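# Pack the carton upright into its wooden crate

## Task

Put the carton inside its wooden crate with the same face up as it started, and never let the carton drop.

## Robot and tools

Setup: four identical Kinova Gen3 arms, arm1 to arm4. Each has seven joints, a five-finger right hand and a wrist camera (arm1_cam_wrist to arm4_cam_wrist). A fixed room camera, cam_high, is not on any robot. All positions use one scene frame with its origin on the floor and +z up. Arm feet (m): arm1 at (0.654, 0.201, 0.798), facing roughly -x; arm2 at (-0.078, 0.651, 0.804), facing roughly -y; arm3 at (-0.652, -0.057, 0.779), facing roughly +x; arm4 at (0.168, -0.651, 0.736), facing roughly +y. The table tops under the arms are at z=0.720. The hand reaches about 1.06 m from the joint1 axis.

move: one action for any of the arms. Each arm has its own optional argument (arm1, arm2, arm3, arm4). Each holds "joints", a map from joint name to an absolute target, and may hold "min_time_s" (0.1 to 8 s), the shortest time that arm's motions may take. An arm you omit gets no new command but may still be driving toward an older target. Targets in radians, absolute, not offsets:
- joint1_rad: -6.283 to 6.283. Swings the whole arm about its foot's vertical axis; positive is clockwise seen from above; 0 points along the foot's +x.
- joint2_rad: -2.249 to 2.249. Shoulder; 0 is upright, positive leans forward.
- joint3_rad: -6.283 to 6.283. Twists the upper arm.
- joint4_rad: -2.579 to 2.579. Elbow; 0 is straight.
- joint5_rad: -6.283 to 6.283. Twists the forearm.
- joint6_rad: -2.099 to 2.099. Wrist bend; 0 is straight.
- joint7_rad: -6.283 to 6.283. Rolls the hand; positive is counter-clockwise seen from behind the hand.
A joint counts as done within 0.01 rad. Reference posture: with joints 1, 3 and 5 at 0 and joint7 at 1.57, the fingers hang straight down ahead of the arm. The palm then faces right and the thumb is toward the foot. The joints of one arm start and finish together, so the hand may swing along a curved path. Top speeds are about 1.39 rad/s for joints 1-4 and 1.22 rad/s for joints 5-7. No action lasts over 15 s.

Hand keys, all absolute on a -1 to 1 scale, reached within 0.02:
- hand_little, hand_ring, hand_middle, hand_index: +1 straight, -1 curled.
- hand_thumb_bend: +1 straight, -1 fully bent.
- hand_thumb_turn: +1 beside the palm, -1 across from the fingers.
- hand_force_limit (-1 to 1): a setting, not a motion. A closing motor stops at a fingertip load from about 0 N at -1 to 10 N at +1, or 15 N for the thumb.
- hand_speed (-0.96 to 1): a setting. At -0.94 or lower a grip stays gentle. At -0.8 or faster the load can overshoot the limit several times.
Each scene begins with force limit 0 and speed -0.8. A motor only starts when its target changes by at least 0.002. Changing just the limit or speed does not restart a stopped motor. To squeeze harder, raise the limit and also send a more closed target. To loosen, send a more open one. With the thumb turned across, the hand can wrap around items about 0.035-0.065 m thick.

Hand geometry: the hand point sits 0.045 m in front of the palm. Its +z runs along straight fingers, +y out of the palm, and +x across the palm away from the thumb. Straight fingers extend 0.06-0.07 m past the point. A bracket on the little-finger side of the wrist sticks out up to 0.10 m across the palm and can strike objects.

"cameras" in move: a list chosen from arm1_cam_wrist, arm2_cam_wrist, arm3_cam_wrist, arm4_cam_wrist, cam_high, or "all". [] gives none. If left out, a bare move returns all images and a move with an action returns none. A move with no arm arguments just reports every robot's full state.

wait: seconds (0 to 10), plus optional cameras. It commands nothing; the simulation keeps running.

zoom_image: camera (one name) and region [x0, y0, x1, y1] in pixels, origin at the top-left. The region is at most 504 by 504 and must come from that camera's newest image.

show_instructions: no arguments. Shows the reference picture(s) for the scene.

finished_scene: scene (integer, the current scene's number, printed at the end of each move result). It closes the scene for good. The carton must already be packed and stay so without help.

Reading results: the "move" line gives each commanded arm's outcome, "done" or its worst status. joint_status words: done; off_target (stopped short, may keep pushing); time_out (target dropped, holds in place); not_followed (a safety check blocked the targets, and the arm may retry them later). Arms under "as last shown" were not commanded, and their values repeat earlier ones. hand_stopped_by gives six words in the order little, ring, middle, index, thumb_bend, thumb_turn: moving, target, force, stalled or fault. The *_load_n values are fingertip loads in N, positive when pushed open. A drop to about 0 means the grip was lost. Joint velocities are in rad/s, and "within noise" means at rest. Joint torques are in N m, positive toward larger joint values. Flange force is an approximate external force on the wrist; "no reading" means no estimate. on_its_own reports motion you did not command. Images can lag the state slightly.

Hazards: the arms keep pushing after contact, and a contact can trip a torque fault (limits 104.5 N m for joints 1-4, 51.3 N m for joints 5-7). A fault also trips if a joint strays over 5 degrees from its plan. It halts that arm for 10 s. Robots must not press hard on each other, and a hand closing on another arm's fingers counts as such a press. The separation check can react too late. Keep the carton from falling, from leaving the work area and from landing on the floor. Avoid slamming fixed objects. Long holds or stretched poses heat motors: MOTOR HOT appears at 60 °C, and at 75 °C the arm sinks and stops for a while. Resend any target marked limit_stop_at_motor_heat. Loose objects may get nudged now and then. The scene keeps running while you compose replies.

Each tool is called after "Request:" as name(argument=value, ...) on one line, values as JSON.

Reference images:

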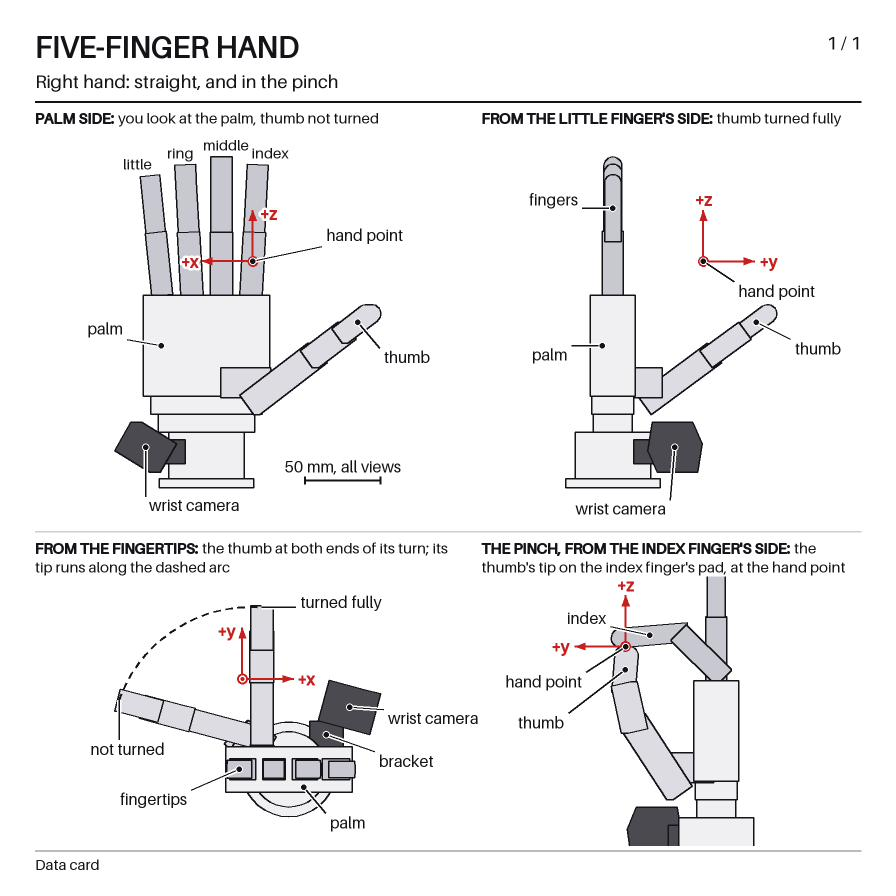

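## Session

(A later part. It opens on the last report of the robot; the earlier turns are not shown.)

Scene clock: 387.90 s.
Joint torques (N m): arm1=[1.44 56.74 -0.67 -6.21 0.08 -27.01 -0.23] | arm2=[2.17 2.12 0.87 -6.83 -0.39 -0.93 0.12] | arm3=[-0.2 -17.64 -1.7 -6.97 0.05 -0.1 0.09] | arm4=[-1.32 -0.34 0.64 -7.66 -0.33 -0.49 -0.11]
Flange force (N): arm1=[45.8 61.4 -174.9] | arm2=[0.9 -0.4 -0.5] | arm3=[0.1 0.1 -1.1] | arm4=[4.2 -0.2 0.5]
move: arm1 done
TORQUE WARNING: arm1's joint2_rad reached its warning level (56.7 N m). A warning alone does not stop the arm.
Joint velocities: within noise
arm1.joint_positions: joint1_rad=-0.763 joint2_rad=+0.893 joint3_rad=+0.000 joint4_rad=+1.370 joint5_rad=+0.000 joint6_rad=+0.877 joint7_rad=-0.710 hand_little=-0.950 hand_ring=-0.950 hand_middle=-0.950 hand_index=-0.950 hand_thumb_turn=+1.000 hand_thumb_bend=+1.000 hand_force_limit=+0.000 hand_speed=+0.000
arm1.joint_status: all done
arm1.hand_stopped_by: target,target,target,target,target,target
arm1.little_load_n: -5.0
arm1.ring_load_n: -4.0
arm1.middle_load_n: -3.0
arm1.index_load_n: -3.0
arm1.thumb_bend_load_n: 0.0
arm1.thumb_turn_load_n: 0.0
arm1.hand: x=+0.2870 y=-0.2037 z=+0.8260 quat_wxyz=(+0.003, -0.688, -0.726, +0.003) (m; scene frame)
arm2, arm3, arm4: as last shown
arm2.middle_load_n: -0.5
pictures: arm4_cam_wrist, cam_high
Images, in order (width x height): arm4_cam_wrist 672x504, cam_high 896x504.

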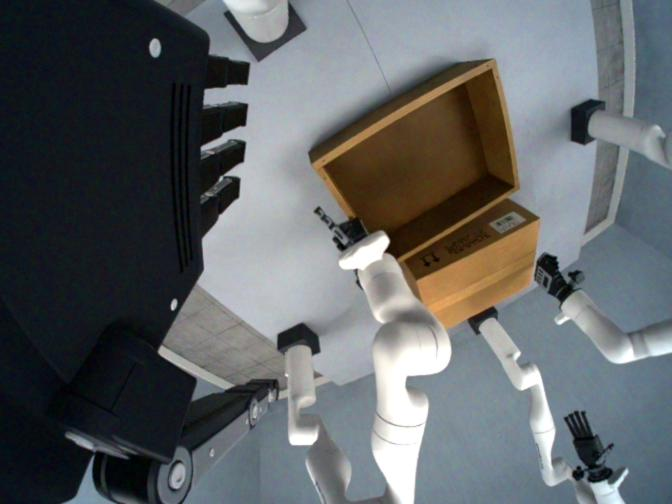

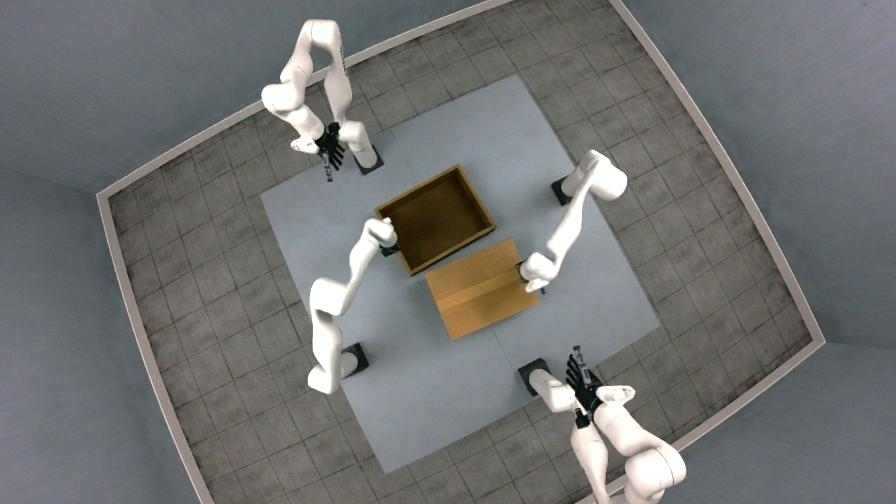

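Request:
move(arm1={"joints": {"joint2_rad": 0.7545, "joint4_rad": 1.276, "joint6_rad": 1.1111}, "min_time_s": 1.5}, arm3={"joints": {"joint1_rad": -0.6776, "joint2_rad": 0.496, "joint4_rad": 1.6915, "joint6_rad": 0.9541, "joint7_rad": -0.7119}, "min_time_s": 1.5})

Request:
move(arm1={"joints": {"joint1_rad": -0.1372, "joint2_rad": 0.4976, "joint4_rad": 1.7737, "joint6_rad": 0.8703, "joint7_rad": -0.2035}, "min_time_s": 2}, arm3={"joints": {"joint2_rad": 0.6612, "joint4_rad": 1.7977, "joint6_rad": 0.6827}, "min_time_s": 1.5})

Request:
move(arm1={"joints": {"joint2_rad": 0.6802, "joint4_rad": 1.8651, "joint6_rad": 0.5963}, "min_time_s": 1.5}, cameras=["arm2_cam_wrist", "arm4_cam_wrist", "cam_high"])

Request:
zoom_image(camera="cam_high", region=[410, 230, 560, 350])

Scene clock: 427.20 s.
Joint torques (N m): arm1=[2.55 -18.96 0.71 -6.55 -0.16 0.15 0.05] | arm2=[2.15 2.09 0.89 -6.79 -0.39 -0.93 0.12] | arm3=[-0.18 -15.19 -1.68 -6.5 0.07 -0.13 0.12] | arm4=[-1.23 -0.41 0.67 -7.69 -0.36 -0.51 -0.06]
Flange force (N): arm1=[-3.4 2.8 -1.5] | arm2=[0.8 -0.3 -0.7] | arm3=[0.2 0.0 -1.3] | arm4=[4.1 0.0 0.5]
move: arm1 done; arm3 done
TORQUE WARNING: arm1's joint2_rad reached its warning level (56.7 N m). A warning alone does not stop the arm.
Joint velocities: within noise
arm1.joint_positions: joint1_rad=-0.763 joint2_rad=+0.755 joint3_rad=+0.000 joint4_rad=+1.276 joint5_rad=+0.000 joint6_rad=+1.111 joint7_rad=-0.710 hand_little=-0.950 hand_ring=-0.950 hand_middle=-0.950 hand_index=-0.950 hand_thumb_turn=+1.000 hand_thumb_bend=+1.000 hand_force_limit=+0.000 hand_speed=+0.000
arm1.joint_status: all done
arm1.hand_stopped_by: target,target,target,target,target,target
arm1.little_load_n: 0.0
arm1.ring_load_n: 0.0
arm1.middle_load_n: 0.0
arm1.index_load_n: 0.5
arm1.thumb_bend_load_n: 0.0
arm1.thumb_turn_load_n: 0.0
arm1.hand: x=+0.2880 y=-0.2034 z=+0.9298 quat_wxyz=(+0.003, -0.688, -0.726, +0.002) (m; scene frame)
arm2, arm4: as last shown
arm2.middle_load_n: 0.0
arm3.joint_positions: joint1_rad=-0.678 joint2_rad=+0.496 joint3_rad=+0.000 joint4_rad=+1.691 joint5_rad=+0.000 joint6_rad=+0.954 joint7_rad=-0.712 hand_little=-0.950 hand_ring=-0.950 hand_middle=-0.950 hand_index=-0.950 hand_thumb_turn=+1.000 hand_thumb_bend=+1.000 hand_force_limit=+0.000 hand_speed=+0.000
arm3.joint_status: all done
arm3.hand_stopped_by: target,target,target,target,target,target
arm3.little_load_n: 0.0
arm3.ring_load_n: 0.0
arm3.middle_load_n: 0.0
arm3.index_load_n: 0.0
arm3.thumb_bend_load_n: 0.0
arm3.thumb_turn_load_n: 0.0
arm3.hand: x=-0.3293 y=+0.2320 z=+0.9298 quat_wxyz=(+0.000, +0.683, -0.730, -0.003) (m; scene frame)
pictures: none

Scene clock: 429.53 s.
Joint torques (N m): arm1=[2.5 -13.97 0.63 -5.52 -0.13 0.2 0.03] | arm2=[2.15 2.12 0.86 -6.79 -0.41 -0.93 0.13] | arm3=[-0.11 -16.36 -1.58 -5.04 0.11 -0.09 0.09] | arm4=[-1.26 -0.36 0.66 -7.62 -0.33 -0.51 -0.1]
Flange force (N): arm1=[-5.3 1.3 -1.8] | arm2=[0.8 -0.4 -0.7] | arm3=[-0.4 0.3 -1.2] | arm4=[4.1 -0.1 0.3]
move: arm1 done; arm3 done
Joint velocities: within noise
arm1.joint_positions: joint1_rad=-0.137 joint2_rad=+0.498 joint3_rad=+0.000 joint4_rad=+1.774 joint5_rad=+0.000 joint6_rad=+0.870 joint7_rad=-0.203 hand_little=-0.950 hand_ring=-0.950 hand_middle=-0.950 hand_index=-0.950 hand_thumb_turn=+1.000 hand_thumb_bend=+1.000 hand_force_limit=+0.000 hand_speed=+0.000
arm1.joint_status: all done
arm1.hand_stopped_by: target,target,target,target,target,target
arm1.little_load_n: 0.0
arm1.ring_load_n: 0.0
arm1.middle_load_n: 0.0
arm1.index_load_n: 0.0
arm1.thumb_bend_load_n: 0.0
arm1.thumb_turn_load_n: 0.0
arm1.hand: x=+0.2727 y=+0.1295 z=+0.9303 quat_wxyz=(+0.002, -0.730, -0.684, +0.002) (m; scene frame)
arm2, arm4: as last shown
arm3.joint_positions: joint1_rad=-0.678 joint2_rad=+0.661 joint3_rad=+0.000 joint4_rad=+1.798 joint5_rad=+0.000 joint6_rad=+0.683 joint7_rad=-0.712 hand_little=-0.950 hand_ring=-0.950 hand_middle=-0.950 hand_index=-0.950 hand_thumb_turn=+1.000 hand_thumb_bend=+1.000 hand_force_limit=+0.000 hand_speed=+0.000
arm3.joint_status: all done
arm3.hand_stopped_by: target,target,target,target,target,target
arm3.little_load_n: 0.0
arm3.ring_load_n: 0.5
arm3.middle_load_n: 0.0
arm3.index_load_n: 0.0
arm3.thumb_bend_load_n: 0.0
arm3.thumb_turn_load_n: 0.0
arm3.hand: x=-0.3297 y=+0.2325 z=+0.8297 quat_wxyz=(+0.000, +0.683, -0.730, -0.003) (m; scene frame)
pictures: none

Scene clock: 431.37 s.
Joint torques (N m): arm1=[2.52 -15.16 0.68 -3.94 -0.15 0.18 0.05] | arm2=[2.19 2.11 0.87 -6.81 -0.39 -0.94 0.12] | arm3=[-0.18 -16.38 -1.64 -5.01 0.09 -0.13 0.08] | arm4=[-1.28 -0.34 0.65 -7.66 -0.36 -0.48 -0.14]
Flange force (N): arm1=[-5.7 1.1 -2.0] | arm2=[0.8 -0.4 -0.6] | arm3=[-0.4 0.0 -1.3] | arm4=[4.1 -0.4 0.6]
move: arm1 done
Joint velocities: within noise
arm1.joint_positions: joint1_rad=-0.137 joint2_rad=+0.680 joint3_rad=+0.000 joint4_rad=+1.865 joint5_rad=+0.000 joint6_rad=+0.596 joint7_rad=-0.203 hand_little=-0.950 hand_ring=-0.950 hand_middle=-0.950 hand_index=-0.950 hand_thumb_turn=+1.000 hand_thumb_bend=+1.000 hand_force_limit=+0.000 hand_speed=+0.000
arm1.joint_status: all done
arm1.hand_stopped_by: target,target,target,target,target,target
arm1.little_load_n: 0.0
arm1.ring_load_n: 0.0
arm1.middle_load_n: 0.0
arm1.index_load_n: 0.0
arm1.thumb_bend_load_n: 0.0
arm1.thumb_turn_load_n: 0.0
arm1.hand: x=+0.2720 y=+0.1296 z=+0.8302 quat_wxyz=(+0.002, -0.730, -0.684, +0.002) (m; scene frame)
arm2, arm3, arm4: as last shown
arm3.ring_load_n: 0.0
pictures: arm2_cam_wrist, arm4_cam_wrist, cam_high
Images, in order (width x height): arm2_cam_wrist 672x504, arm4_cam_wrist 672x504, cam_high 896x504.

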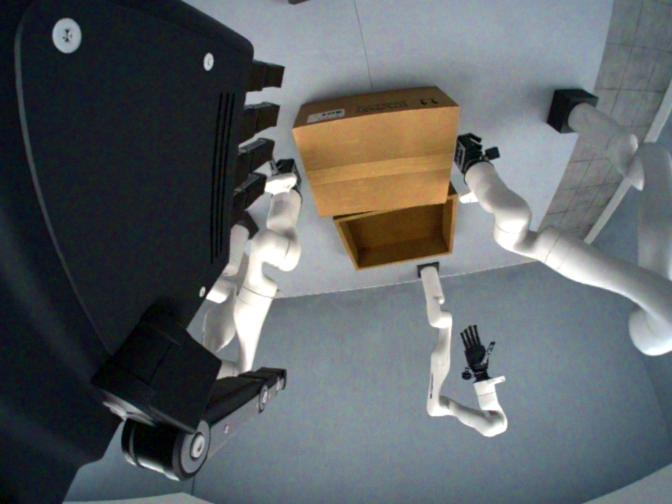

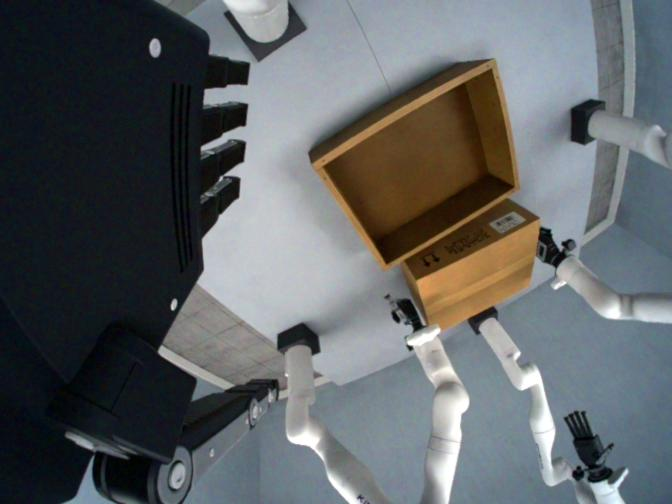

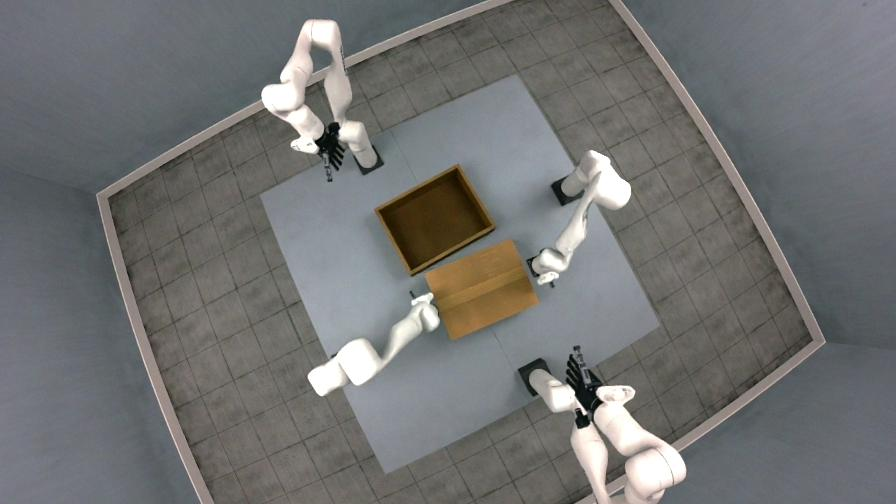

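Scaled by 3.360 from the camera's 896x504 image, which has a finer 1280x720 frame.

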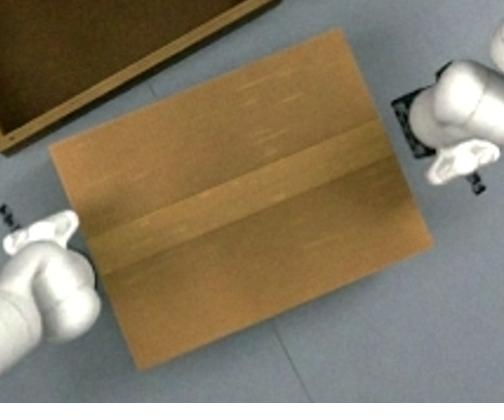

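Request:
move(arm1={"joints": {"joint1_rad": -0.1285, "joint2_rad": 0.7082, "joint4_rad": 1.7952, "joint6_rad": 0.6382, "joint7_rad": -0.1948}, "min_time_s": 1.5}, arm3={"joints": {"joint1_rad": -0.65, "joint2_rad": 0.6862, "joint4_rad": 1.74, "joint6_rad": 0.7154, "joint7_rad": -0.6843}, "min_time_s": 1.5}, cameras=["arm4_cam_wrist", "cam_high"])

Request:
zoom_image(camera="cam_high", region=[410, 230, 560, 350])

Scene clock: 455.87 s.
Joint torques (N m): arm1=[2.5 -15.83 0.7 -4.22 -0.13 0.16 0.06] | arm2=[2.14 2.09 0.85 -6.8 -0.41 -0.94 0.13] | arm3=[-0.14 -16.93 -1.61 -5.21 0.09 -0.09 0.09] | arm4=[-1.24 -0.28 0.61 -7.61 -0.36 -0.53 -0.11]
Flange force (N): arm1=[-5.5 1.0 -2.0] | arm2=[0.8 -0.4 -0.7] | arm3=[-0.4 0.2 -1.2] | arm4=[4.2 -0.3 0.2]
move: arm1 done; arm3 done
Joint velocities: within noise
arm1.joint_positions: joint1_rad=-0.128 joint2_rad=+0.708 joint3_rad=+0.000 joint4_rad=+1.795 joint5_rad=+0.000 joint6_rad=+0.638 joint7_rad=-0.195 hand_little=-0.950 hand_ring=-0.950 hand_middle=-0.950 hand_index=-0.950 hand_thumb_turn=+1.000 hand_thumb_bend=+1.000 hand_force_limit=+0.000 hand_speed=+0.000
arm1.joint_status: all done
arm1.hand_stopped_by: target,target,target,target,target,target
arm1.little_load_n: 0.0
arm1.ring_load_n: 0.0
arm1.middle_load_n: 0.0
arm1.index_load_n: 0.0
arm1.thumb_bend_load_n: -0.5
arm1.thumb_turn_load_n: 0.0
arm1.hand: x=+0.2521 y=+0.1308 z=+0.8304 quat_wxyz=(+0.002, -0.730, -0.684, +0.002) (m; scene frame)
arm2.joint_positions: joint1_rad=+0.340 joint2_rad=-0.471 joint3_rad=-0.130 joint4_rad=+1.319 joint5_rad=-0.074 joint6_rad=+1.955 joint7_rad=-1.927 hand_little=+1.000 hand_ring=+1.000 hand_middle=+1.000 hand_index=+1.000 hand_thumb_turn=+1.000 hand_thumb_bend=+1.000 hand_force_limit=+0.000 hand_speed=-0.800
arm2.joint_status: not commanded
arm2.hand_stopped_by: target,target,target,target,target,target
arm2.little_load_n: 0.0
arm2.ring_load_n: 0.0
arm2.middle_load_n: 0.0
arm2.index_load_n: 0.0
arm2.thumb_bend_load_n: 0.0
arm2.thumb_turn_load_n: 0.0
arm2.hand: x=-0.0661 y=+0.4439 z=+1.3826 quat_wxyz=(-0.125, -0.861, -0.482, +0.106) (m; scene frame)
arm3.joint_positions: joint1_rad=-0.650 joint2_rad=+0.686 joint3_rad=+0.000 joint4_rad=+1.740 joint5_rad=+0.000 joint6_rad=+0.715 joint7_rad=-0.684 hand_little=-0.950 hand_ring=-0.950 hand_middle=-0.950 hand_index=-0.950 hand_thumb_turn=+1.000 hand_thumb_bend=+1.000 hand_force_limit=+0.000 hand_speed=+0.000
arm3.joint_status: all done
arm3.hand_stopped_by: target,target,target,target,target,target
arm3.little_load_n: 0.0
arm3.ring_load_n: 0.0
arm3.middle_load_n: 0.0
arm3.index_load_n: 0.0
arm3.thumb_bend_load_n: 0.0
arm3.thumb_turn_load_n: 0.0
arm3.hand: x=-0.3097 y=+0.2312 z=+0.8297 quat_wxyz=(+0.000, +0.683, -0.730, -0.003) (m; scene frame)
arm4.joint_positions: joint1_rad=+0.679 joint2_rad=-0.298 joint3_rad=-0.059 joint4_rad=+1.525 joint5_rad=-0.125 joint6_rad=+1.879 joint7_rad=-1.789 hand_little=+1.000 hand_ring=+1.000 hand_middle=+1.000 hand_index=+1.000 hand_thumb_turn=+1.000 hand_thumb_bend=+1.000 hand_force_limit=+0.000 hand_speed=-0.800
arm4.joint_status: not commanded
arm4.hand_stopped_by: target,target,target,target,target,target
arm4.little_load_n: 0.0
arm4.ring_load_n: 0.0
arm4.middle_load_n: 0.0
arm4.index_load_n: 0.0
arm4.thumb_bend_load_n: 0.0
arm4.thumb_turn_load_n: 0.0
arm4.hand: x=+0.2280 y=-0.4238 z=+1.2146 quat_wxyz=(+0.012, +0.397, -0.916, -0.049) (m; scene frame)
pictures: arm4_cam_wrist, cam_high
Images, in order (width x height): arm4_cam_wrist 672x504, cam_high 896x504.

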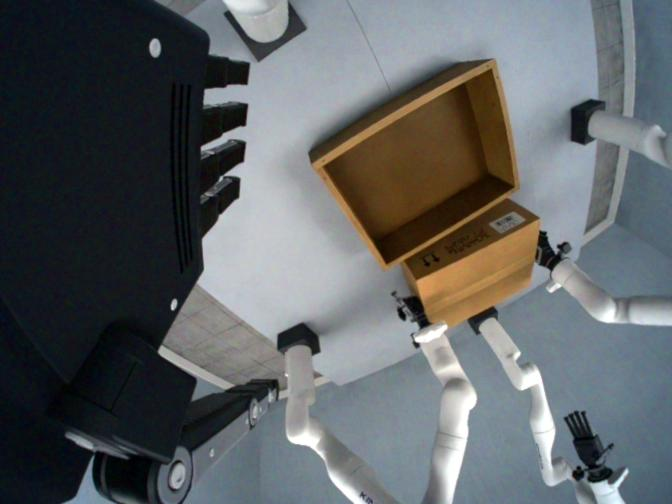

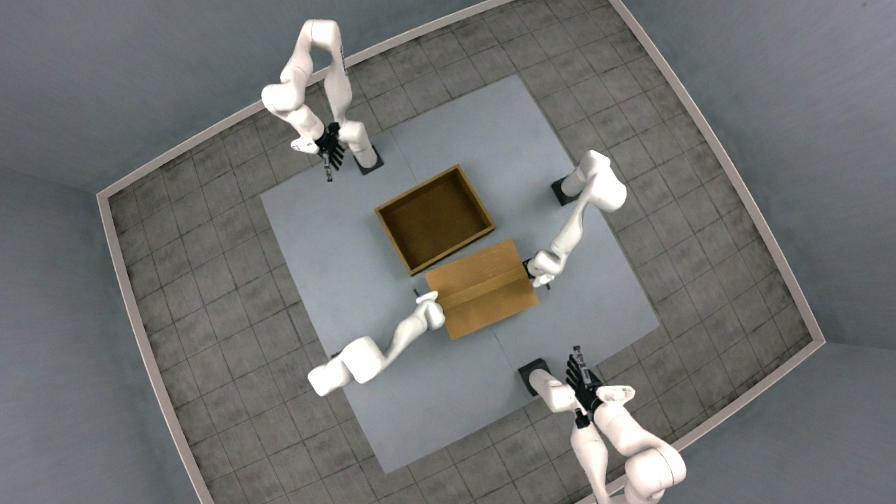

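Scaled by 3.360 from the camera's 896x504 image, which has a finer 1280x720 frame.

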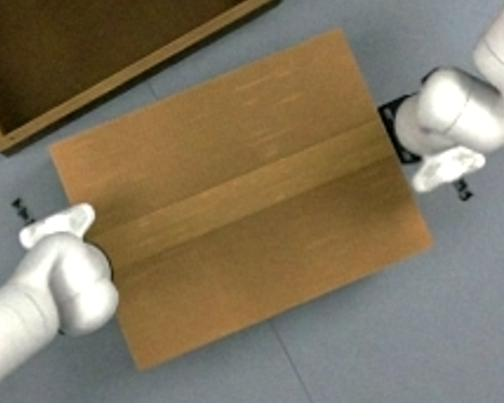

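Request:
move(arm1={"joints": {"joint1_rad": -0.1269, "joint2_rad": 0.7142, "joint4_rad": 1.7808, "joint6_rad": 0.6467, "joint7_rad": -0.1932}, "min_time_s": 1}, arm3={"joints": {"joint1_rad": -0.6448, "joint2_rad": 0.6914, "joint4_rad": 1.728, "joint6_rad": 0.7222, "joint7_rad": -0.6791}, "min_time_s": 1})

Request:
move(arm1={"joints": {"joint1_rad": -0.1261, "joint2_rad": 0.7172, "joint4_rad": 1.7736, "joint6_rad": 0.651, "joint7_rad": -0.1924}, "min_time_s": 1}, arm3={"joints": {"joint1_rad": -0.6422, "joint2_rad": 0.694, "joint4_rad": 1.722, "joint6_rad": 0.7256, "joint7_rad": -0.6765}, "min_time_s": 1})

Scene clock: 464.23 s.
Joint torques (N m): arm1=[3.56 -16.52 2.17 -15.63 1.4 -6.97 1.05] | arm2=[2.19 2.09 0.87 -6.78 -0.41 -0.92 0.14] | arm3=[-0.11 -17.05 -1.61 -5.26 0.08 -0.11 0.11] | arm4=[-1.31 -0.36 0.63 -7.67 -0.31 -0.52 -0.08]
Flange force (N): arm1=[-6.3 26.5 -12.5] | arm2=[0.7 -0.3 -0.7] | arm3=[-0.5 0.2 -1.2] | arm4=[4.2 -0.2 0.4]
move: arm1 done; arm3 done
Joint velocities: within noise
arm1.joint_positions: joint1_rad=-0.127 joint2_rad=+0.714 joint3_rad=+0.000 joint4_rad=+1.781 joint5_rad=+0.000 joint6_rad=+0.647 joint7_rad=-0.193 hand_little=-0.950 hand_ring=-0.950 hand_middle=-0.950 hand_index=-0.950 hand_thumb_turn=+1.000 hand_thumb_bend=+1.000 hand_force_limit=+0.000 hand_speed=+0.000
arm1.joint_status: all done
arm1.hand_stopped_by: target,target,target,target,target,target
arm1.little_load_n: 0.0
arm1.ring_load_n: 0.0
arm1.middle_load_n: 0.0
arm1.index_load_n: 0.0
arm1.thumb_bend_load_n: 0.0
arm1.thumb_turn_load_n: 0.0
arm1.hand: x=+0.2482 y=+0.1310 z=+0.8303 quat_wxyz=(+0.002, -0.730, -0.684, +0.002) (m; scene frame)
arm2, arm4: as last shown
arm3.joint_positions: joint1_rad=-0.645 joint2_rad=+0.691 joint3_rad=+0.000 joint4_rad=+1.728 joint5_rad=+0.000 joint6_rad=+0.722 joint7_rad=-0.679 hand_little=-0.950 hand_ring=-0.950 hand_middle=-0.950 hand_index=-0.950 hand_thumb_turn=+1.000 hand_thumb_bend=+1.000 hand_force_limit=+0.000 hand_speed=+0.000
arm3.joint_status: all done
arm3.hand_stopped_by: target,target,target,target,target,target
arm3.little_load_n: 0.0
arm3.ring_load_n: 0.0
arm3.middle_load_n: 0.0
arm3.index_load_n: 0.0
arm3.thumb_bend_load_n: 0.0
arm3.thumb_turn_load_n: 0.0
arm3.hand: x=-0.3057 y=+0.2311 z=+0.8296 quat_wxyz=(+0.000, +0.683, -0.730, -0.003) (m; scene frame)
pictures: none

Scene clock: 465.53 s.
Joint torques (N m): arm1=[2.04 -18.9 0.78 -18.16 1.2 -8.08 1.23] | arm2=[2.16 2.13 0.85 -6.81 -0.42 -0.95 0.12] | arm3=[-0.17 -17.11 -1.67 -5.26 0.09 -0.13 0.08] | arm4=[-1.24 -0.36 0.61 -7.67 -0.36 -0.55 -0.09]
Flange force (N): arm1=[-3.0 29.2 -9.4] | arm2=[0.9 -0.5 -0.6] | arm3=[-0.4 0.0 -1.3] | arm4=[4.1 -0.3 0.4]
move: arm1 done; arm3 done
Joint velocities: within noise
arm1.joint_positions: joint1_rad=-0.126 joint2_rad=+0.717 joint3_rad=+0.000 joint4_rad=+1.773 joint5_rad=+0.000 joint6_rad=+0.651 joint7_rad=-0.192 hand_little=-0.950 hand_ring=-0.950 hand_middle=-0.950 hand_index=-0.950 hand_thumb_turn=+1.000 hand_thumb_bend=+1.000 hand_force_limit=+0.000 hand_speed=+0.000
arm1.joint_status: all done
arm1.hand_stopped_by: target,target,target,target,target,target
arm1.little_load_n: 0.0
arm1.ring_load_n: -0.5
arm1.middle_load_n: 0.0
arm1.index_load_n: 0.0
arm1.thumb_bend_load_n: 0.0
arm1.thumb_turn_load_n: 0.0
arm1.hand: x=+0.2459 y=+0.1312 z=+0.8303 quat_wxyz=(+0.002, -0.730, -0.684, +0.002) (m; scene frame)
arm2, arm4: as last shown
arm3.joint_positions: joint1_rad=-0.642 joint2_rad=+0.694 joint3_rad=+0.000 joint4_rad=+1.722 joint5_rad=+0.000 joint6_rad=+0.726 joint7_rad=-0.677 hand_little=-0.950 hand_ring=-0.950 hand_middle=-0.950 hand_index=-0.950 hand_thumb_turn=+1.000 hand_thumb_bend=+1.000 hand_force_limit=+0.000 hand_speed=+0.000
arm3.joint_status: all done
arm3.hand_stopped_by: target,target,target,target,target,target
arm3.little_load_n: 0.0
arm3.ring_load_n: 0.0
arm3.middle_load_n: 0.0
arm3.index_load_n: 0.0
arm3.thumb_bend_load_n: -0.5
arm3.thumb_turn_load_n: 0.0
arm3.hand: x=-0.3037 y=+0.2309 z=+0.8296 quat_wxyz=(+0.000, +0.683, -0.730, -0.003) (m; scene frame)
arm4.middle_load_n: 0.5
pictures: none

Request:
move(arm3={"joints": {"joint1_rad": -0.6402, "joint2_rad": 0.696, "joint4_rad": 1.7175, "joint6_rad": 0.7281, "joint7_rad": -0.6745}, "min_time_s": 1})

Request:
move(arm3={"joints": {"joint1_rad": -0.6383, "joint2_rad": 0.698, "joint4_rad": 1.713, "joint6_rad": 0.7306, "joint7_rad": -0.6726}, "min_time_s": 1})

Scene clock: 470.50 s.
Joint torques (N m): arm1=[2.03 -19.7 0.79 -16.78 1.01 -7.01 1.08] | arm2=[2.11 2.12 0.85 -6.78 -0.39 -0.93 0.12] | arm3=[-0.15 -17.18 -1.64 -5.24 0.07 -0.11 0.12] | arm4=[-1.31 -0.32 0.65 -7.68 -0.36 -0.5 -0.1]
Flange force (N): arm1=[-3.2 25.3 -6.0] | arm2=[0.8 -0.4 -0.7] | arm3=[-0.5 0.0 -1.2] | arm4=[4.2 -0.2 0.6]
move: arm3 done
Joint velocities: within noise
arm1, arm2, arm4: as last shown
arm1.joint_positions: joint1_rad=-0.126 joint2_rad=+0.717 joint3_rad=+0.000 joint4_rad=+1.774 joint5_rad=+0.000 joint6_rad=+0.651 joint7_rad=-0.192 hand_little=-0.950 hand_ring=-0.950 hand_middle=-0.950 hand_index=-0.950 hand_thumb_turn=+1.000 hand_thumb_bend=+1.000 hand_force_limit=+0.000 hand_speed=+0.000
arm1.ring_load_n: 0.0
arm1.hand: x=+0.2461 y=+0.1312 z=+0.8303 quat_wxyz=(+0.002, -0.730, -0.684, +0.002) (m; scene frame)
arm2.middle_load_n: 0.5
arm2.thumb_bend_load_n: -0.5
arm3.joint_positions: joint1_rad=-0.640 joint2_rad=+0.696 joint3_rad=+0.000 joint4_rad=+1.717 joint5_rad=+0.000 joint6_rad=+0.728 joint7_rad=-0.674 hand_little=-0.950 hand_ring=-0.950 hand_middle=-0.950 hand_index=-0.950 hand_thumb_turn=+1.000 hand_thumb_bend=+1.000 hand_force_limit=+0.000 hand_speed=+0.000
arm3.joint_status: all done
arm3.hand_stopped_by: target,target,target,target,target,target
arm3.little_load_n: 0.0
arm3.ring_load_n: 0.0
arm3.middle_load_n: 0.0
arm3.index_load_n: 0.0
arm3.thumb_bend_load_n: 0.0
arm3.thumb_turn_load_n: 0.0
arm3.hand: x=-0.3022 y=+0.2308 z=+0.8296 quat_wxyz=(+0.000, +0.683, -0.730, -0.003) (m; scene frame)
arm4.middle_load_n: 0.0
pictures: none

Scene clock: 471.80 s.
Joint torques (N m): arm1=[2.06 -19.64 0.8 -16.79 1.03 -7.03 1.07] | arm2=[2.11 2.13 0.85 -6.78 -0.42 -0.95 0.12] | arm3=[-0.11 -17.21 -1.65 -5.22 0.09 -0.1 0.13] | arm4=[-1.3 -0.32 0.64 -7.67 -0.35 -0.52 -0.12]
Flange force (N): arm1=[-3.2 25.4 -6.1] | arm2=[0.8 -0.4 -0.7] | arm3=[-0.7 0.0 -1.2] | arm4=[4.2 -0.3 0.5]
move: arm3 done
Joint velocities: within noise
arm1, arm2, arm4: as last shown
arm2.ring_load_n: 0.5
arm2.middle_load_n: 0.0
arm2.thumb_bend_load_n: 0.0
arm3.joint_positions: joint1_rad=-0.638 joint2_rad=+0.698 joint3_rad=+0.000 joint4_rad=+1.713 joint5_rad=+0.000 joint6_rad=+0.731 joint7_rad=-0.673 hand_little=-0.950 hand_ring=-0.950 hand_middle=-0.950 hand_index=-0.950 hand_thumb_turn=+1.000 hand_thumb_bend=+1.000 hand_force_limit=+0.000 hand_speed=+0.000
arm3.joint_status: all done
arm3.hand_stopped_by: target,target,target,target,target,target
arm3.little_load_n: 0.0
arm3.ring_load_n: 0.0
arm3.middle_load_n: 0.0
arm3.index_load_n: 0.0
arm3.thumb_bend_load_n: 0.0
arm3.thumb_turn_load_n: 0.0
arm3.hand: x=-0.3007 y=+0.2308 z=+0.8296 quat_wxyz=(+0.000, +0.683, -0.730, -0.003) (m; scene frame)
pictures: none

Request:
move(arm3={"joints": {"joint1_rad": -0.6357, "joint2_rad": 0.7006, "joint4_rad": 1.707, "joint6_rad": 0.734, "joint7_rad": -0.67}, "min_time_s": 1})

Request:
move(arm3={"joints": {"joint1_rad": -0.6331, "joint2_rad": 0.7032, "joint4_rad": 1.701, "joint6_rad": 0.7374, "joint7_rad": -0.6674}, "min_time_s": 1}, cameras=["arm4_cam_wrist", "cam_high"])

Request:
zoom_image(camera="cam_high", region=[410, 230, 560, 350])

Scene clock: 477.40 s.
Joint torques (N m): arm1=[2.02 -19.67 0.77 -16.78 1.03 -7.03 1.1] | arm2=[2.13 2.13 0.9 -6.79 -0.4 -0.94 0.12] | arm3=[-0.16 -17.29 -1.63 -5.33 0.06 -0.13 0.13] | arm4=[-1.33 -0.35 0.66 -7.66 -0.37 -0.53 -0.11]
Flange force (N): arm1=[-3.2 25.3 -6.1] | arm2=[0.9 -0.3 -0.6] | arm3=[-0.5 0.1 -1.2] | arm4=[4.2 -0.2 0.4]
move: arm3 done
Joint velocities: within noise
arm1, arm2, arm4: as last shown
arm2.ring_load_n: 0.0
arm3.joint_positions: joint1_rad=-0.636 joint2_rad=+0.701 joint3_rad=+0.000 joint4_rad=+1.707 joint5_rad=+0.000 joint6_rad=+0.734 joint7_rad=-0.670 hand_little=-0.950 hand_ring=-0.950 hand_middle=-0.950 hand_index=-0.950 hand_thumb_turn=+1.000 hand_thumb_bend=+1.000 hand_force_limit=+0.000 hand_speed=+0.000
arm3.joint_status: all done
arm3.hand_stopped_by: target,target,target,target,target,target
arm3.little_load_n: 0.0
arm3.ring_load_n: 0.0
arm3.middle_load_n: 0.5
arm3.index_load_n: 0.0
arm3.thumb_bend_load_n: 0.0
arm3.thumb_turn_load_n: 0.0
arm3.hand: x=-0.2987 y=+0.2306 z=+0.8296 quat_wxyz=(+0.000, +0.683, -0.730, -0.003) (m; scene frame)
arm4.ring_load_n: 0.5
pictures: none

Scene clock: 478.70 s.
Joint torques (N m): arm1=[2.03 -19.63 0.82 -16.8 1.04 -7.02 1.08] | arm2=[2.16 2.13 0.89 -6.79 -0.38 -0.93 0.11] | arm3=[3.93 -16.44 2.42 -13.2 2.22 -5.27 0.71] | arm4=[-1.26 -0.35 0.64 -7.69 -0.29 -0.5 -0.08]
Flange force (N): arm1=[-3.2 25.5 -6.1] | arm2=[0.9 -0.3 -0.6] | arm3=[3.3 22.3 -10.1] | arm4=[4.2 -0.1 0.6]
move: arm3 done
Joint velocities: within noise
arm1, arm2, arm4: as last shown
arm3.joint_positions: joint1_rad=-0.633 joint2_rad=+0.703 joint3_rad=+0.000 joint4_rad=+1.701 joint5_rad=+0.000 joint6_rad=+0.737 joint7_rad=-0.667 hand_little=-0.950 hand_ring=-0.950 hand_middle=-0.950 hand_index=-0.950 hand_thumb_turn=+1.000 hand_thumb_bend=+1.000 hand_force_limit=+0.000 hand_speed=+0.000
arm3.joint_status: all done
arm3.hand_stopped_by: target,target,target,target,target,target
arm3.little_load_n: 0.0
arm3.ring_load_n: 0.0
arm3.middle_load_n: 0.0
arm3.index_load_n: 0.0
arm3.thumb_bend_load_n: 0.0
arm3.thumb_turn_load_n: 0.0
arm3.hand: x=-0.2967 y=+0.2305 z=+0.8296 quat_wxyz=(+0.000, +0.683, -0.730, -0.003) (m; scene frame)
arm4.ring_load_n: 0.0
pictures: arm4_cam_wrist, cam_high
Images, in order (width x height): arm4_cam_wrist 672x504, cam_high 896x504.

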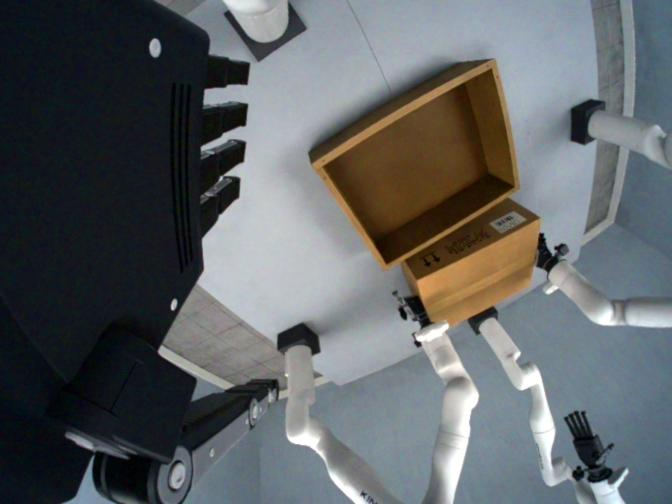

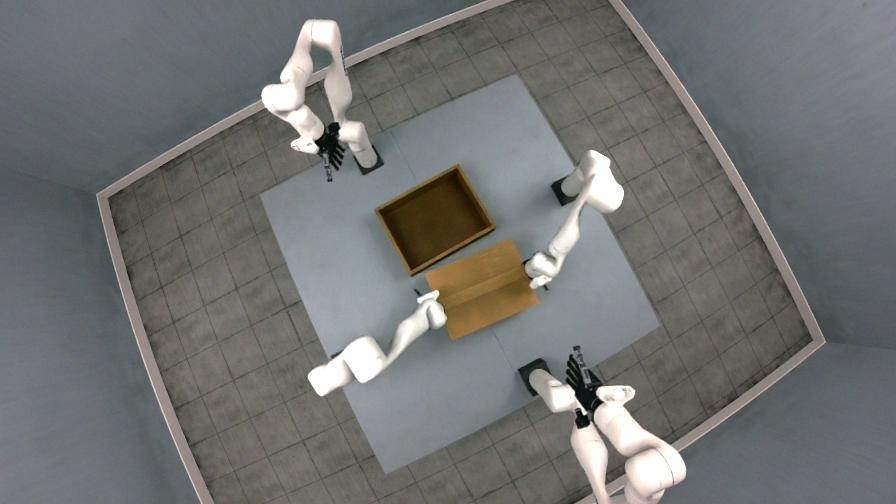

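Scaled by 3.360 from the camera's 896x504 image, which has a finer 1280x720 frame.

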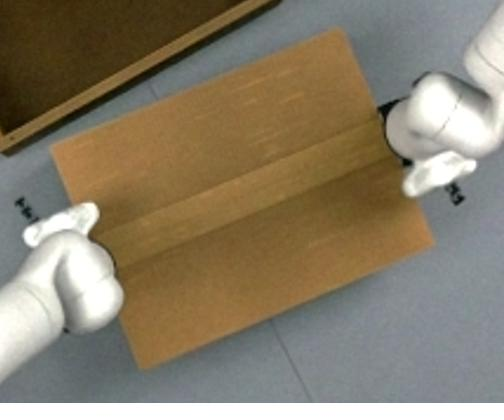

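Request:
move(arm1={"joints": {"joint1_rad": -0.1253, "joint2_rad": 0.7202, "joint4_rad": 1.7664, "joint6_rad": 0.655, "joint7_rad": -0.1916}, "min_time_s": 1}, arm3={"joints": {"joint1_rad": -0.6305, "joint2_rad": 0.7058, "joint4_rad": 1.695, "joint6_rad": 0.7408, "joint7_rad": -0.6648}, "min_time_s": 1})

Scene clock: 486.13 s.
Joint torques (N m): arm1=[2.83 -14.52 1.94 -32.7 2.68 -18.18 2.42] | arm2=[2.2 2.13 0.87 -6.77 -0.37 -0.93 0.15] | arm3=[10.11 -15.98 8.51 -24.58 5.2 -12.48 1.34] | arm4=[-1.3 -0.4 0.63 -7.66 -0.34 -0.54 -0.09]
Flange force (N): arm1=[-1.9 67.2 -35.0] | arm2=[0.8 -0.3 -0.7] | arm3=[8.3 53.7 -20.9] | arm4=[4.1 -0.2 0.3]
move: arm1 done; arm3 done
Joint velocities: within noise
arm1.joint_positions: joint1_rad=-0.125 joint2_rad=+0.720 joint3_rad=+0.000 joint4_rad=+1.766 joint5_rad=+0.000 joint6_rad=+0.655 joint7_rad=-0.192 hand_little=-0.950 hand_ring=-0.950 hand_middle=-0.950 hand_index=-0.950 hand_thumb_turn=+1.000 hand_thumb_bend=+1.000 hand_force_limit=+0.000 hand_speed=+0.000
arm1.joint_status: all done
arm1.hand_stopped_by: target,target,target,target,target,target
arm1.little_load_n: 0.0
arm1.ring_load_n: 0.0
arm1.middle_load_n: 0.0
arm1.index_load_n: 0.0
arm1.thumb_bend_load_n: 0.0
arm1.thumb_turn_load_n: 0.0
arm1.hand: x=+0.2441 y=+0.1313 z=+0.8303 quat_wxyz=(+0.002, -0.730, -0.684, +0.002) (m; scene frame)
arm2, arm4: as last shown
arm2.little_load_n: 0.5
arm3.joint_positions: joint1_rad=-0.631 joint2_rad=+0.706 joint3_rad=+0.000 joint4_rad=+1.695 joint5_rad=+0.000 joint6_rad=+0.741 joint7_rad=-0.665 hand_little=-0.950 hand_ring=-0.950 hand_middle=-0.950 hand_index=-0.950 hand_thumb_turn=+1.000 hand_thumb_bend=+1.000 hand_force_limit=+0.000 hand_speed=+0.000
arm3.joint_status: all done
arm3.hand_stopped_by: target,target,target,target,target,target
arm3.little_load_n: 0.0
arm3.ring_load_n: 0.0
arm3.middle_load_n: 0.5
arm3.index_load_n: 0.0
arm3.thumb_bend_load_n: 0.0
arm3.thumb_turn_load_n: 0.0
arm3.hand: x=-0.2948 y=+0.2303 z=+0.8296 quat_wxyz=(+0.000, +0.683, -0.730, -0.003) (m; scene frame)
pictures: none

Request:
move(arm1={"joints": {"joint1_rad": -0.1247, "joint2_rad": 0.7224, "joint4_rad": 1.761, "joint6_rad": 0.6582, "joint7_rad": -0.191}, "min_time_s": 1}, arm3={"joints": {"joint1_rad": -0.6286, "joint2_rad": 0.7078, "joint4_rad": 1.6905, "joint6_rad": 0.7433, "joint7_rad": -0.6629}, "min_time_s": 1})

Scene clock: 493.20 s.
Joint torques (N m): arm1=[4.68 -15.3 4.16 -43.98 4.15 -25 3.08] | arm2=[2.14 2.13 0.88 -6.81 -0.41 -0.95 0.14] | arm3=[14.89 -15.16 13.27 -33.36 7.44 -18.24 1.74] | arm4=[-1.28 -0.4 0.61 -7.69 -0.3 -0.52 -0.09]
Flange force (N): arm1=[-3.6 93.3 -44.3] | arm2=[0.9 -0.3 -0.6] | arm3=[12.5 78.3 -30.5] | arm4=[4.1 -0.2 0.5]
move: arm1 done; arm3 done
Joint velocities: within noise
arm1.joint_positions: joint1_rad=-0.125 joint2_rad=+0.722 joint3_rad=+0.000 joint4_rad=+1.761 joint5_rad=+0.000 joint6_rad=+0.658 joint7_rad=-0.191 hand_little=-0.950 hand_ring=-0.950 hand_middle=-0.950 hand_index=-0.950 hand_thumb_turn=+1.000 hand_thumb_bend=+1.000 hand_force_limit=+0.000 hand_speed=+0.000
arm1.joint_status: all done
arm1.hand_stopped_by: target,target,target,target,target,target
arm1.little_load_n: 0.0
arm1.ring_load_n: 0.0
arm1.middle_load_n: 0.0
arm1.index_load_n: 0.0
arm1.thumb_bend_load_n: 0.0
arm1.thumb_turn_load_n: 0.0
arm1.hand: x=+0.2426 y=+0.1314 z=+0.8303 quat_wxyz=(+0.002, -0.730, -0.684, +0.002) (m; scene frame)
arm2.joint_positions: joint1_rad=+0.340 joint2_rad=-0.471 joint3_rad=-0.130 joint4_rad=+1.319 joint5_rad=-0.074 joint6_rad=+1.955 joint7_rad=-1.927 hand_little=+1.000 hand_ring=+1.000 hand_middle=+1.000 hand_index=+1.000 hand_thumb_turn=+1.000 hand_thumb_bend=+1.000 hand_force_limit=+0.000 hand_speed=-0.800
arm2.joint_status: not commanded
arm2.hand_stopped_by: target,target,target,target,target,target
arm2.little_load_n: 0.0
arm2.ring_load_n: 0.0
arm2.middle_load_n: 0.0
arm2.index_load_n: 0.0
arm2.thumb_bend_load_n: 0.0
arm2.thumb_turn_load_n: 0.0
arm2.hand: x=-0.0661 y=+0.4439 z=+1.3826 quat_wxyz=(-0.125, -0.861, -0.482, +0.106) (m; scene frame)
arm3.joint_positions: joint1_rad=-0.629 joint2_rad=+0.708 joint3_rad=+0.000 joint4_rad=+1.690 joint5_rad=+0.000 joint6_rad=+0.743 joint7_rad=-0.663 hand_little=-0.950 hand_ring=-0.950 hand_middle=-0.950 hand_index=-0.950 hand_thumb_turn=+1.000 hand_thumb_bend=+1.000 hand_force_limit=+0.000 hand_speed=+0.000
arm3.joint_status: all done
arm3.hand_stopped_by: target,target,target,target,target,target
arm3.little_load_n: 0.0
arm3.ring_load_n: 0.0
arm3.middle_load_n: 0.0
arm3.index_load_n: 0.0
arm3.thumb_bend_load_n: 0.0
arm3.thumb_turn_load_n: 0.0
arm3.hand: x=-0.2932 y=+0.2302 z=+0.8296 quat_wxyz=(+0.000, +0.683, -0.730, -0.003) (m; scene frame)
arm4.joint_positions: joint1_rad=+0.679 joint2_rad=-0.298 joint3_rad=-0.059 joint4_rad=+1.525 joint5_rad=-0.125 joint6_rad=+1.879 joint7_rad=-1.789 hand_little=+1.000 hand_ring=+1.000 hand_middle=+1.000 hand_index=+1.000 hand_thumb_turn=+1.000 hand_thumb_bend=+1.000 hand_force_limit=+0.000 hand_speed=-0.800
arm4.joint_status: not commanded
arm4.hand_stopped_by: target,target,target,target,target,target
arm4.little_load_n: 0.0
arm4.ring_load_n: 0.0
arm4.middle_load_n: 0.0
arm4.index_load_n: 0.0
arm4.thumb_bend_load_n: 0.0
arm4.thumb_turn_load_n: 0.0
arm4.hand: x=+0.2280 y=-0.4238 z=+1.2146 quat_wxyz=(+0.012, +0.397, -0.916, -0.049) (m; scene frame)
pictures: none

Request:
move(arm1={"joints": {"joint2_rad": 0.7036, "joint4_rad": 1.7544, "joint6_rad": 0.6837}, "min_time_s": 1}, arm3={"joints": {"joint2_rad": 0.6906, "joint4_rad": 1.6825, "joint6_rad": 0.7684}, "min_time_s": 1}, cameras=["arm2_cam_wrist", "arm4_cam_wrist", "cam_high"])

Scene clock: 525.20 s.
Joint torques (N m): arm1=[5.28 -40.96 5.92 -43.97 4.48 -18.7 2.31] | arm2=[2.14 2.11 0.87 -6.78 -0.39 -0.92 0.14] | arm3=[15.57 -35.29 14.49 -33.35 8.02 -12.86 1.36] | arm4=[-1.24 -0.3 0.63 -7.64 -0.35 -0.52 -0.1]
Flange force (N): arm1=[-6.8 67.9 21.6] | arm2=[0.8 -0.3 -0.7] | arm3=[-0.8 60.2 19.1] | arm4=[4.2 -0.2 0.4]
move: arm1 done; arm3 done
Joint velocities: within noise
arm1.joint_positions: joint1_rad=-0.125 joint2_rad=+0.704 joint3_rad=+0.000 joint4_rad=+1.754 joint5_rad=+0.000 joint6_rad=+0.684 joint7_rad=-0.191 hand_little=-0.950 hand_ring=-0.950 hand_middle=-0.950 hand_index=-0.950 hand_thumb_turn=+1.000 hand_thumb_bend=+1.000 hand_force_limit=+0.000 hand_speed=+0.000
arm1.joint_status: all done
arm1.hand_stopped_by: target,target,target,target,target,target
arm1.little_load_n: 0.0
arm1.ring_load_n: 0.0
arm1.middle_load_n: 0.0
arm1.index_load_n: 0.0
arm1.thumb_bend_load_n: 0.0
arm1.thumb_turn_load_n: 0.0
arm1.hand: x=+0.2424 y=+0.1313 z=+0.8405 quat_wxyz=(+0.002, -0.730, -0.684, +0.002) (m; scene frame)
arm2, arm4: as last shown
arm2.thumb_bend_load_n: -0.5
arm3.joint_positions: joint1_rad=-0.629 joint2_rad=+0.691 joint3_rad=+0.000 joint4_rad=+1.683 joint5_rad=+0.000 joint6_rad=+0.768 joint7_rad=-0.663 hand_little=-0.950 hand_ring=-0.950 hand_middle=-0.950 hand_index=-0.950 hand_thumb_turn=+1.000 hand_thumb_bend=+1.000 hand_force_limit=+0.000 hand_speed=+0.000
arm3.joint_status: all done
arm3.hand_stopped_by: target,target,target,target,target,target
arm3.little_load_n: 0.5
arm3.ring_load_n: 0.0
arm3.middle_load_n: 0.0
arm3.index_load_n: 0.0
arm3.thumb_bend_load_n: 0.0
arm3.thumb_turn_load_n: 0.0
arm3.hand: x=-0.2930 y=+0.2303 z=+0.8397 quat_wxyz=(+0.000, +0.683, -0.730, -0.003) (m; scene frame)
pictures: arm2_cam_wrist, arm4_cam_wrist, cam_high
Images, in order (width x height): arm2_cam_wrist 672x504, arm4_cam_wrist 672x504, cam_high 896x504.

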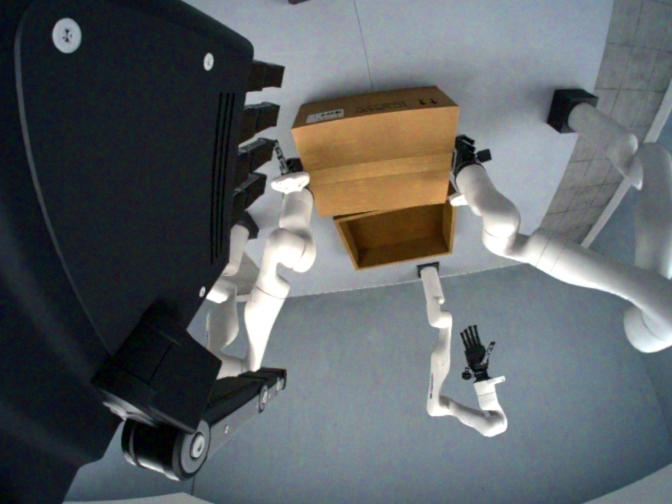

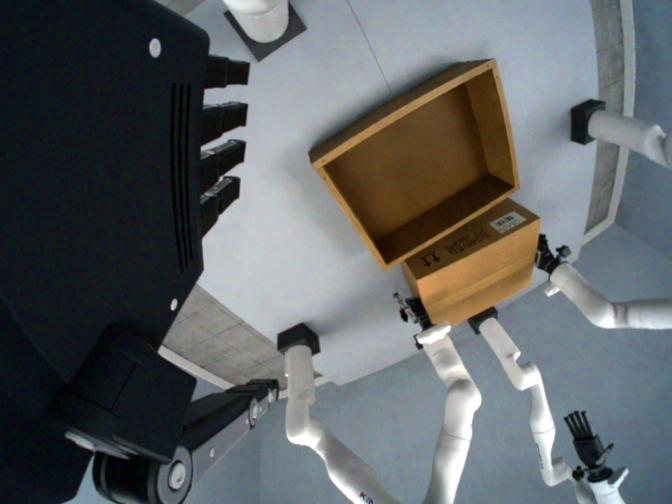

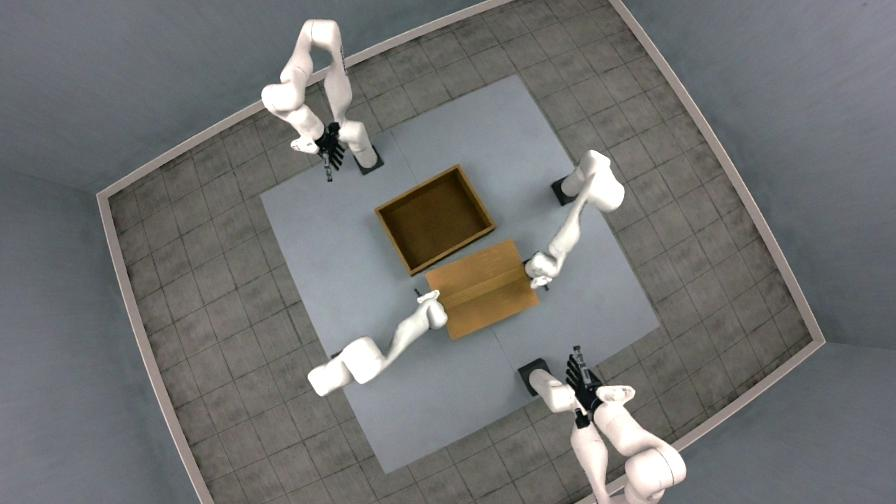

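Request:
zoom_image(camera="cam_high", region=[410, 230, 560, 350])

Request:
zoom_image(camera="arm4_cam_wrist", region=[380, 180, 600, 350])

Request:
zoom_image(camera="arm2_cam_wrist", region=[260, 60, 500, 240])

Scaled by 3.360 from the camera's 896x504 image, which has a finer 1280x720 frame.

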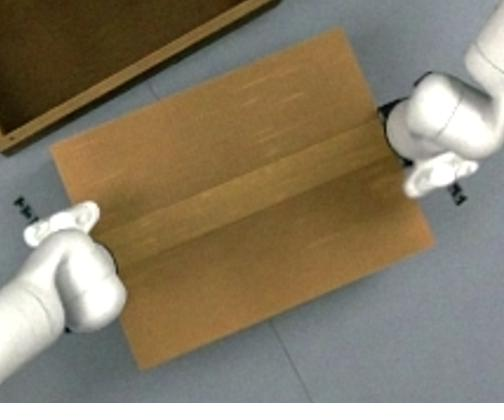

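Scaled by 2.291 from the camera's 672x504 image, which has a finer 960x720 frame.

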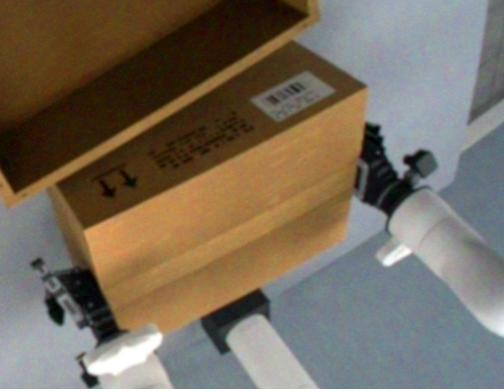

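Scaled by 2.100 from the camera's 672x504 image, which has a finer 960x720 frame.

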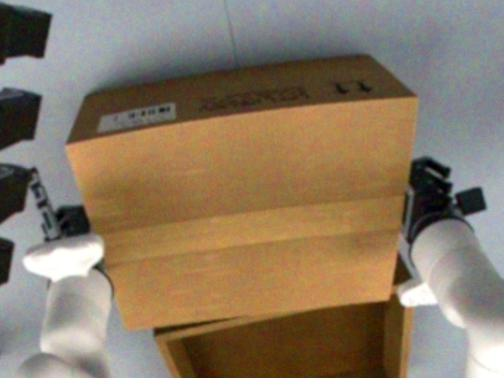

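Request:
move(arm1={"joints": {"joint2_rad": 0.6561, "joint4_rad": 1.7369, "joint6_rad": 0.7486}, "min_time_s": 1.2}, arm3={"joints": {"joint2_rad": 0.647, "joint4_rad": 1.6616, "joint6_rad": 0.833}, "min_time_s": 1.2}, cameras=["arm2_cam_wrist", "arm4_cam_wrist"])

Request:
zoom_image(camera="arm4_cam_wrist", region=[380, 180, 600, 350])

Request:
zoom_image(camera="arm2_cam_wrist", region=[260, 60, 500, 240])

Scene clock: 551.27 s.
Joint torques (N m): arm1=[5.37 -36.4 5.48 -40.62 4.07 -18.16 1.85] | arm2=[2.13 2.12 0.88 -6.81 -0.38 -0.94 0.12] | arm3=[13.41 -31.82 12.54 -29.7 7.91 -11.73 1.2] | arm4=[-1.31 -0.35 0.67 -7.63 -0.36 -0.51 -0.09]
Flange force (N): arm1=[-6.8 61.5 16.0] | arm2=[0.9 -0.4 -0.6] | arm3=[-1.4 50.9 15.4] | arm4=[4.1 -0.1 0.3]
move: arm1 done; arm3 done
Joint velocities: within noise
arm1.joint_positions: joint1_rad=-0.125 joint2_rad=+0.656 joint3_rad=+0.000 joint4_rad=+1.737 joint5_rad=+0.000 joint6_rad=+0.749 joint7_rad=-0.191 hand_little=-0.950 hand_ring=-0.950 hand_middle=-0.950 hand_index=-0.950 hand_thumb_turn=+1.000 hand_thumb_bend=+1.000 hand_force_limit=+0.000 hand_speed=+0.000
arm1.joint_status: all done
arm1.hand_stopped_by: target,target,target,target,target,target
arm1.little_load_n: 0.0
arm1.ring_load_n: 0.5
arm1.middle_load_n: 0.0
arm1.index_load_n: 0.0
arm1.thumb_bend_load_n: 0.0
arm1.thumb_turn_load_n: 0.0
arm1.hand: x=+0.2426 y=+0.1313 z=+0.8664 quat_wxyz=(+0.002, -0.730, -0.684, +0.002) (m; scene frame)
arm2, arm4: as last shown
arm2.thumb_bend_load_n: 0.0
arm3.joint_positions: joint1_rad=-0.629 joint2_rad=+0.647 joint3_rad=+0.000 joint4_rad=+1.662 joint5_rad=+0.000 joint6_rad=+0.833 joint7_rad=-0.663 hand_little=-0.950 hand_ring=-0.950 hand_middle=-0.950 hand_index=-0.950 hand_thumb_turn=+1.000 hand_thumb_bend=+1.000 hand_force_limit=+0.000 hand_speed=+0.000
arm3.joint_status: all done
arm3.hand_stopped_by: target,target,target,target,target,target
arm3.little_load_n: 0.5
arm3.ring_load_n: 0.0
arm3.middle_load_n: 0.0
arm3.index_load_n: 0.0
arm3.thumb_bend_load_n: 0.0
arm3.thumb_turn_load_n: 0.0
arm3.hand: x=-0.2931 y=+0.2300 z=+0.8656 quat_wxyz=(+0.000, +0.683, -0.730, -0.003) (m; scene frame)
pictures: arm2_cam_wrist, arm4_cam_wrist
Images, in order (width x height): arm2_cam_wrist 672x504, arm4_cam_wrist 672x504.

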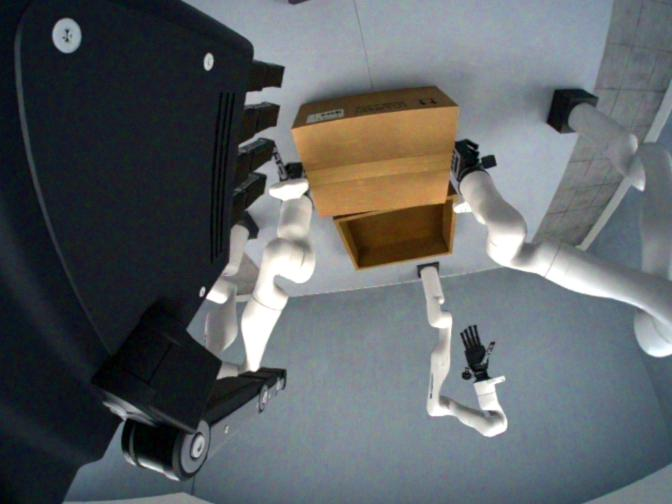

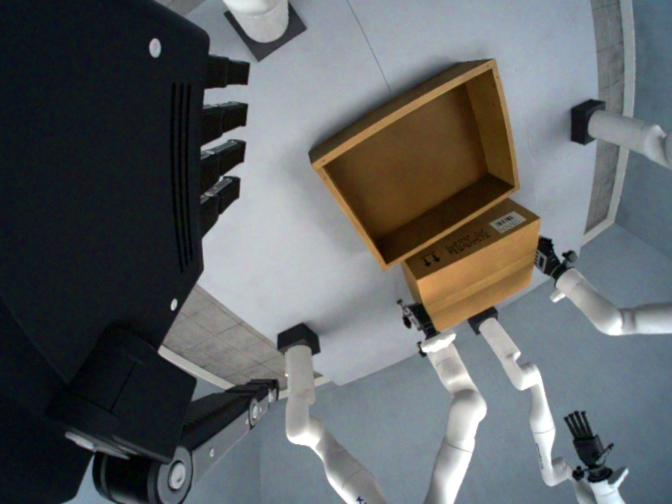

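Scaled by 2.291 from the camera's 672x504 image, which has a finer 960x720 frame.

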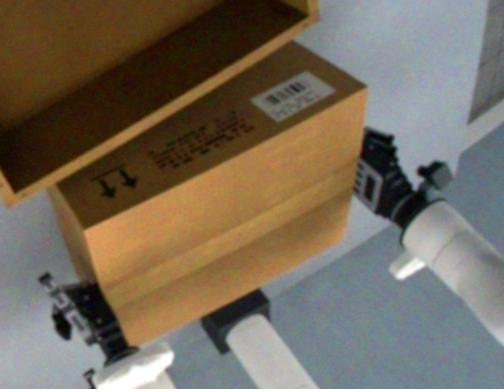

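Scaled by 2.100 from the camera's 672x504 image, which has a finer 960x720 frame.

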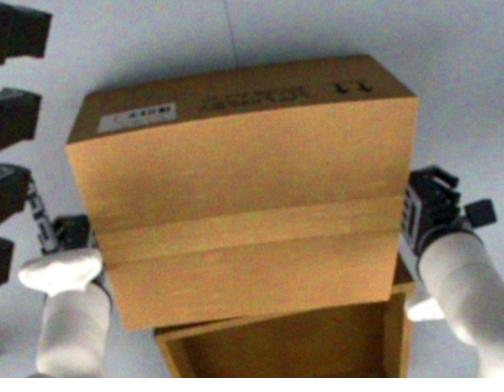

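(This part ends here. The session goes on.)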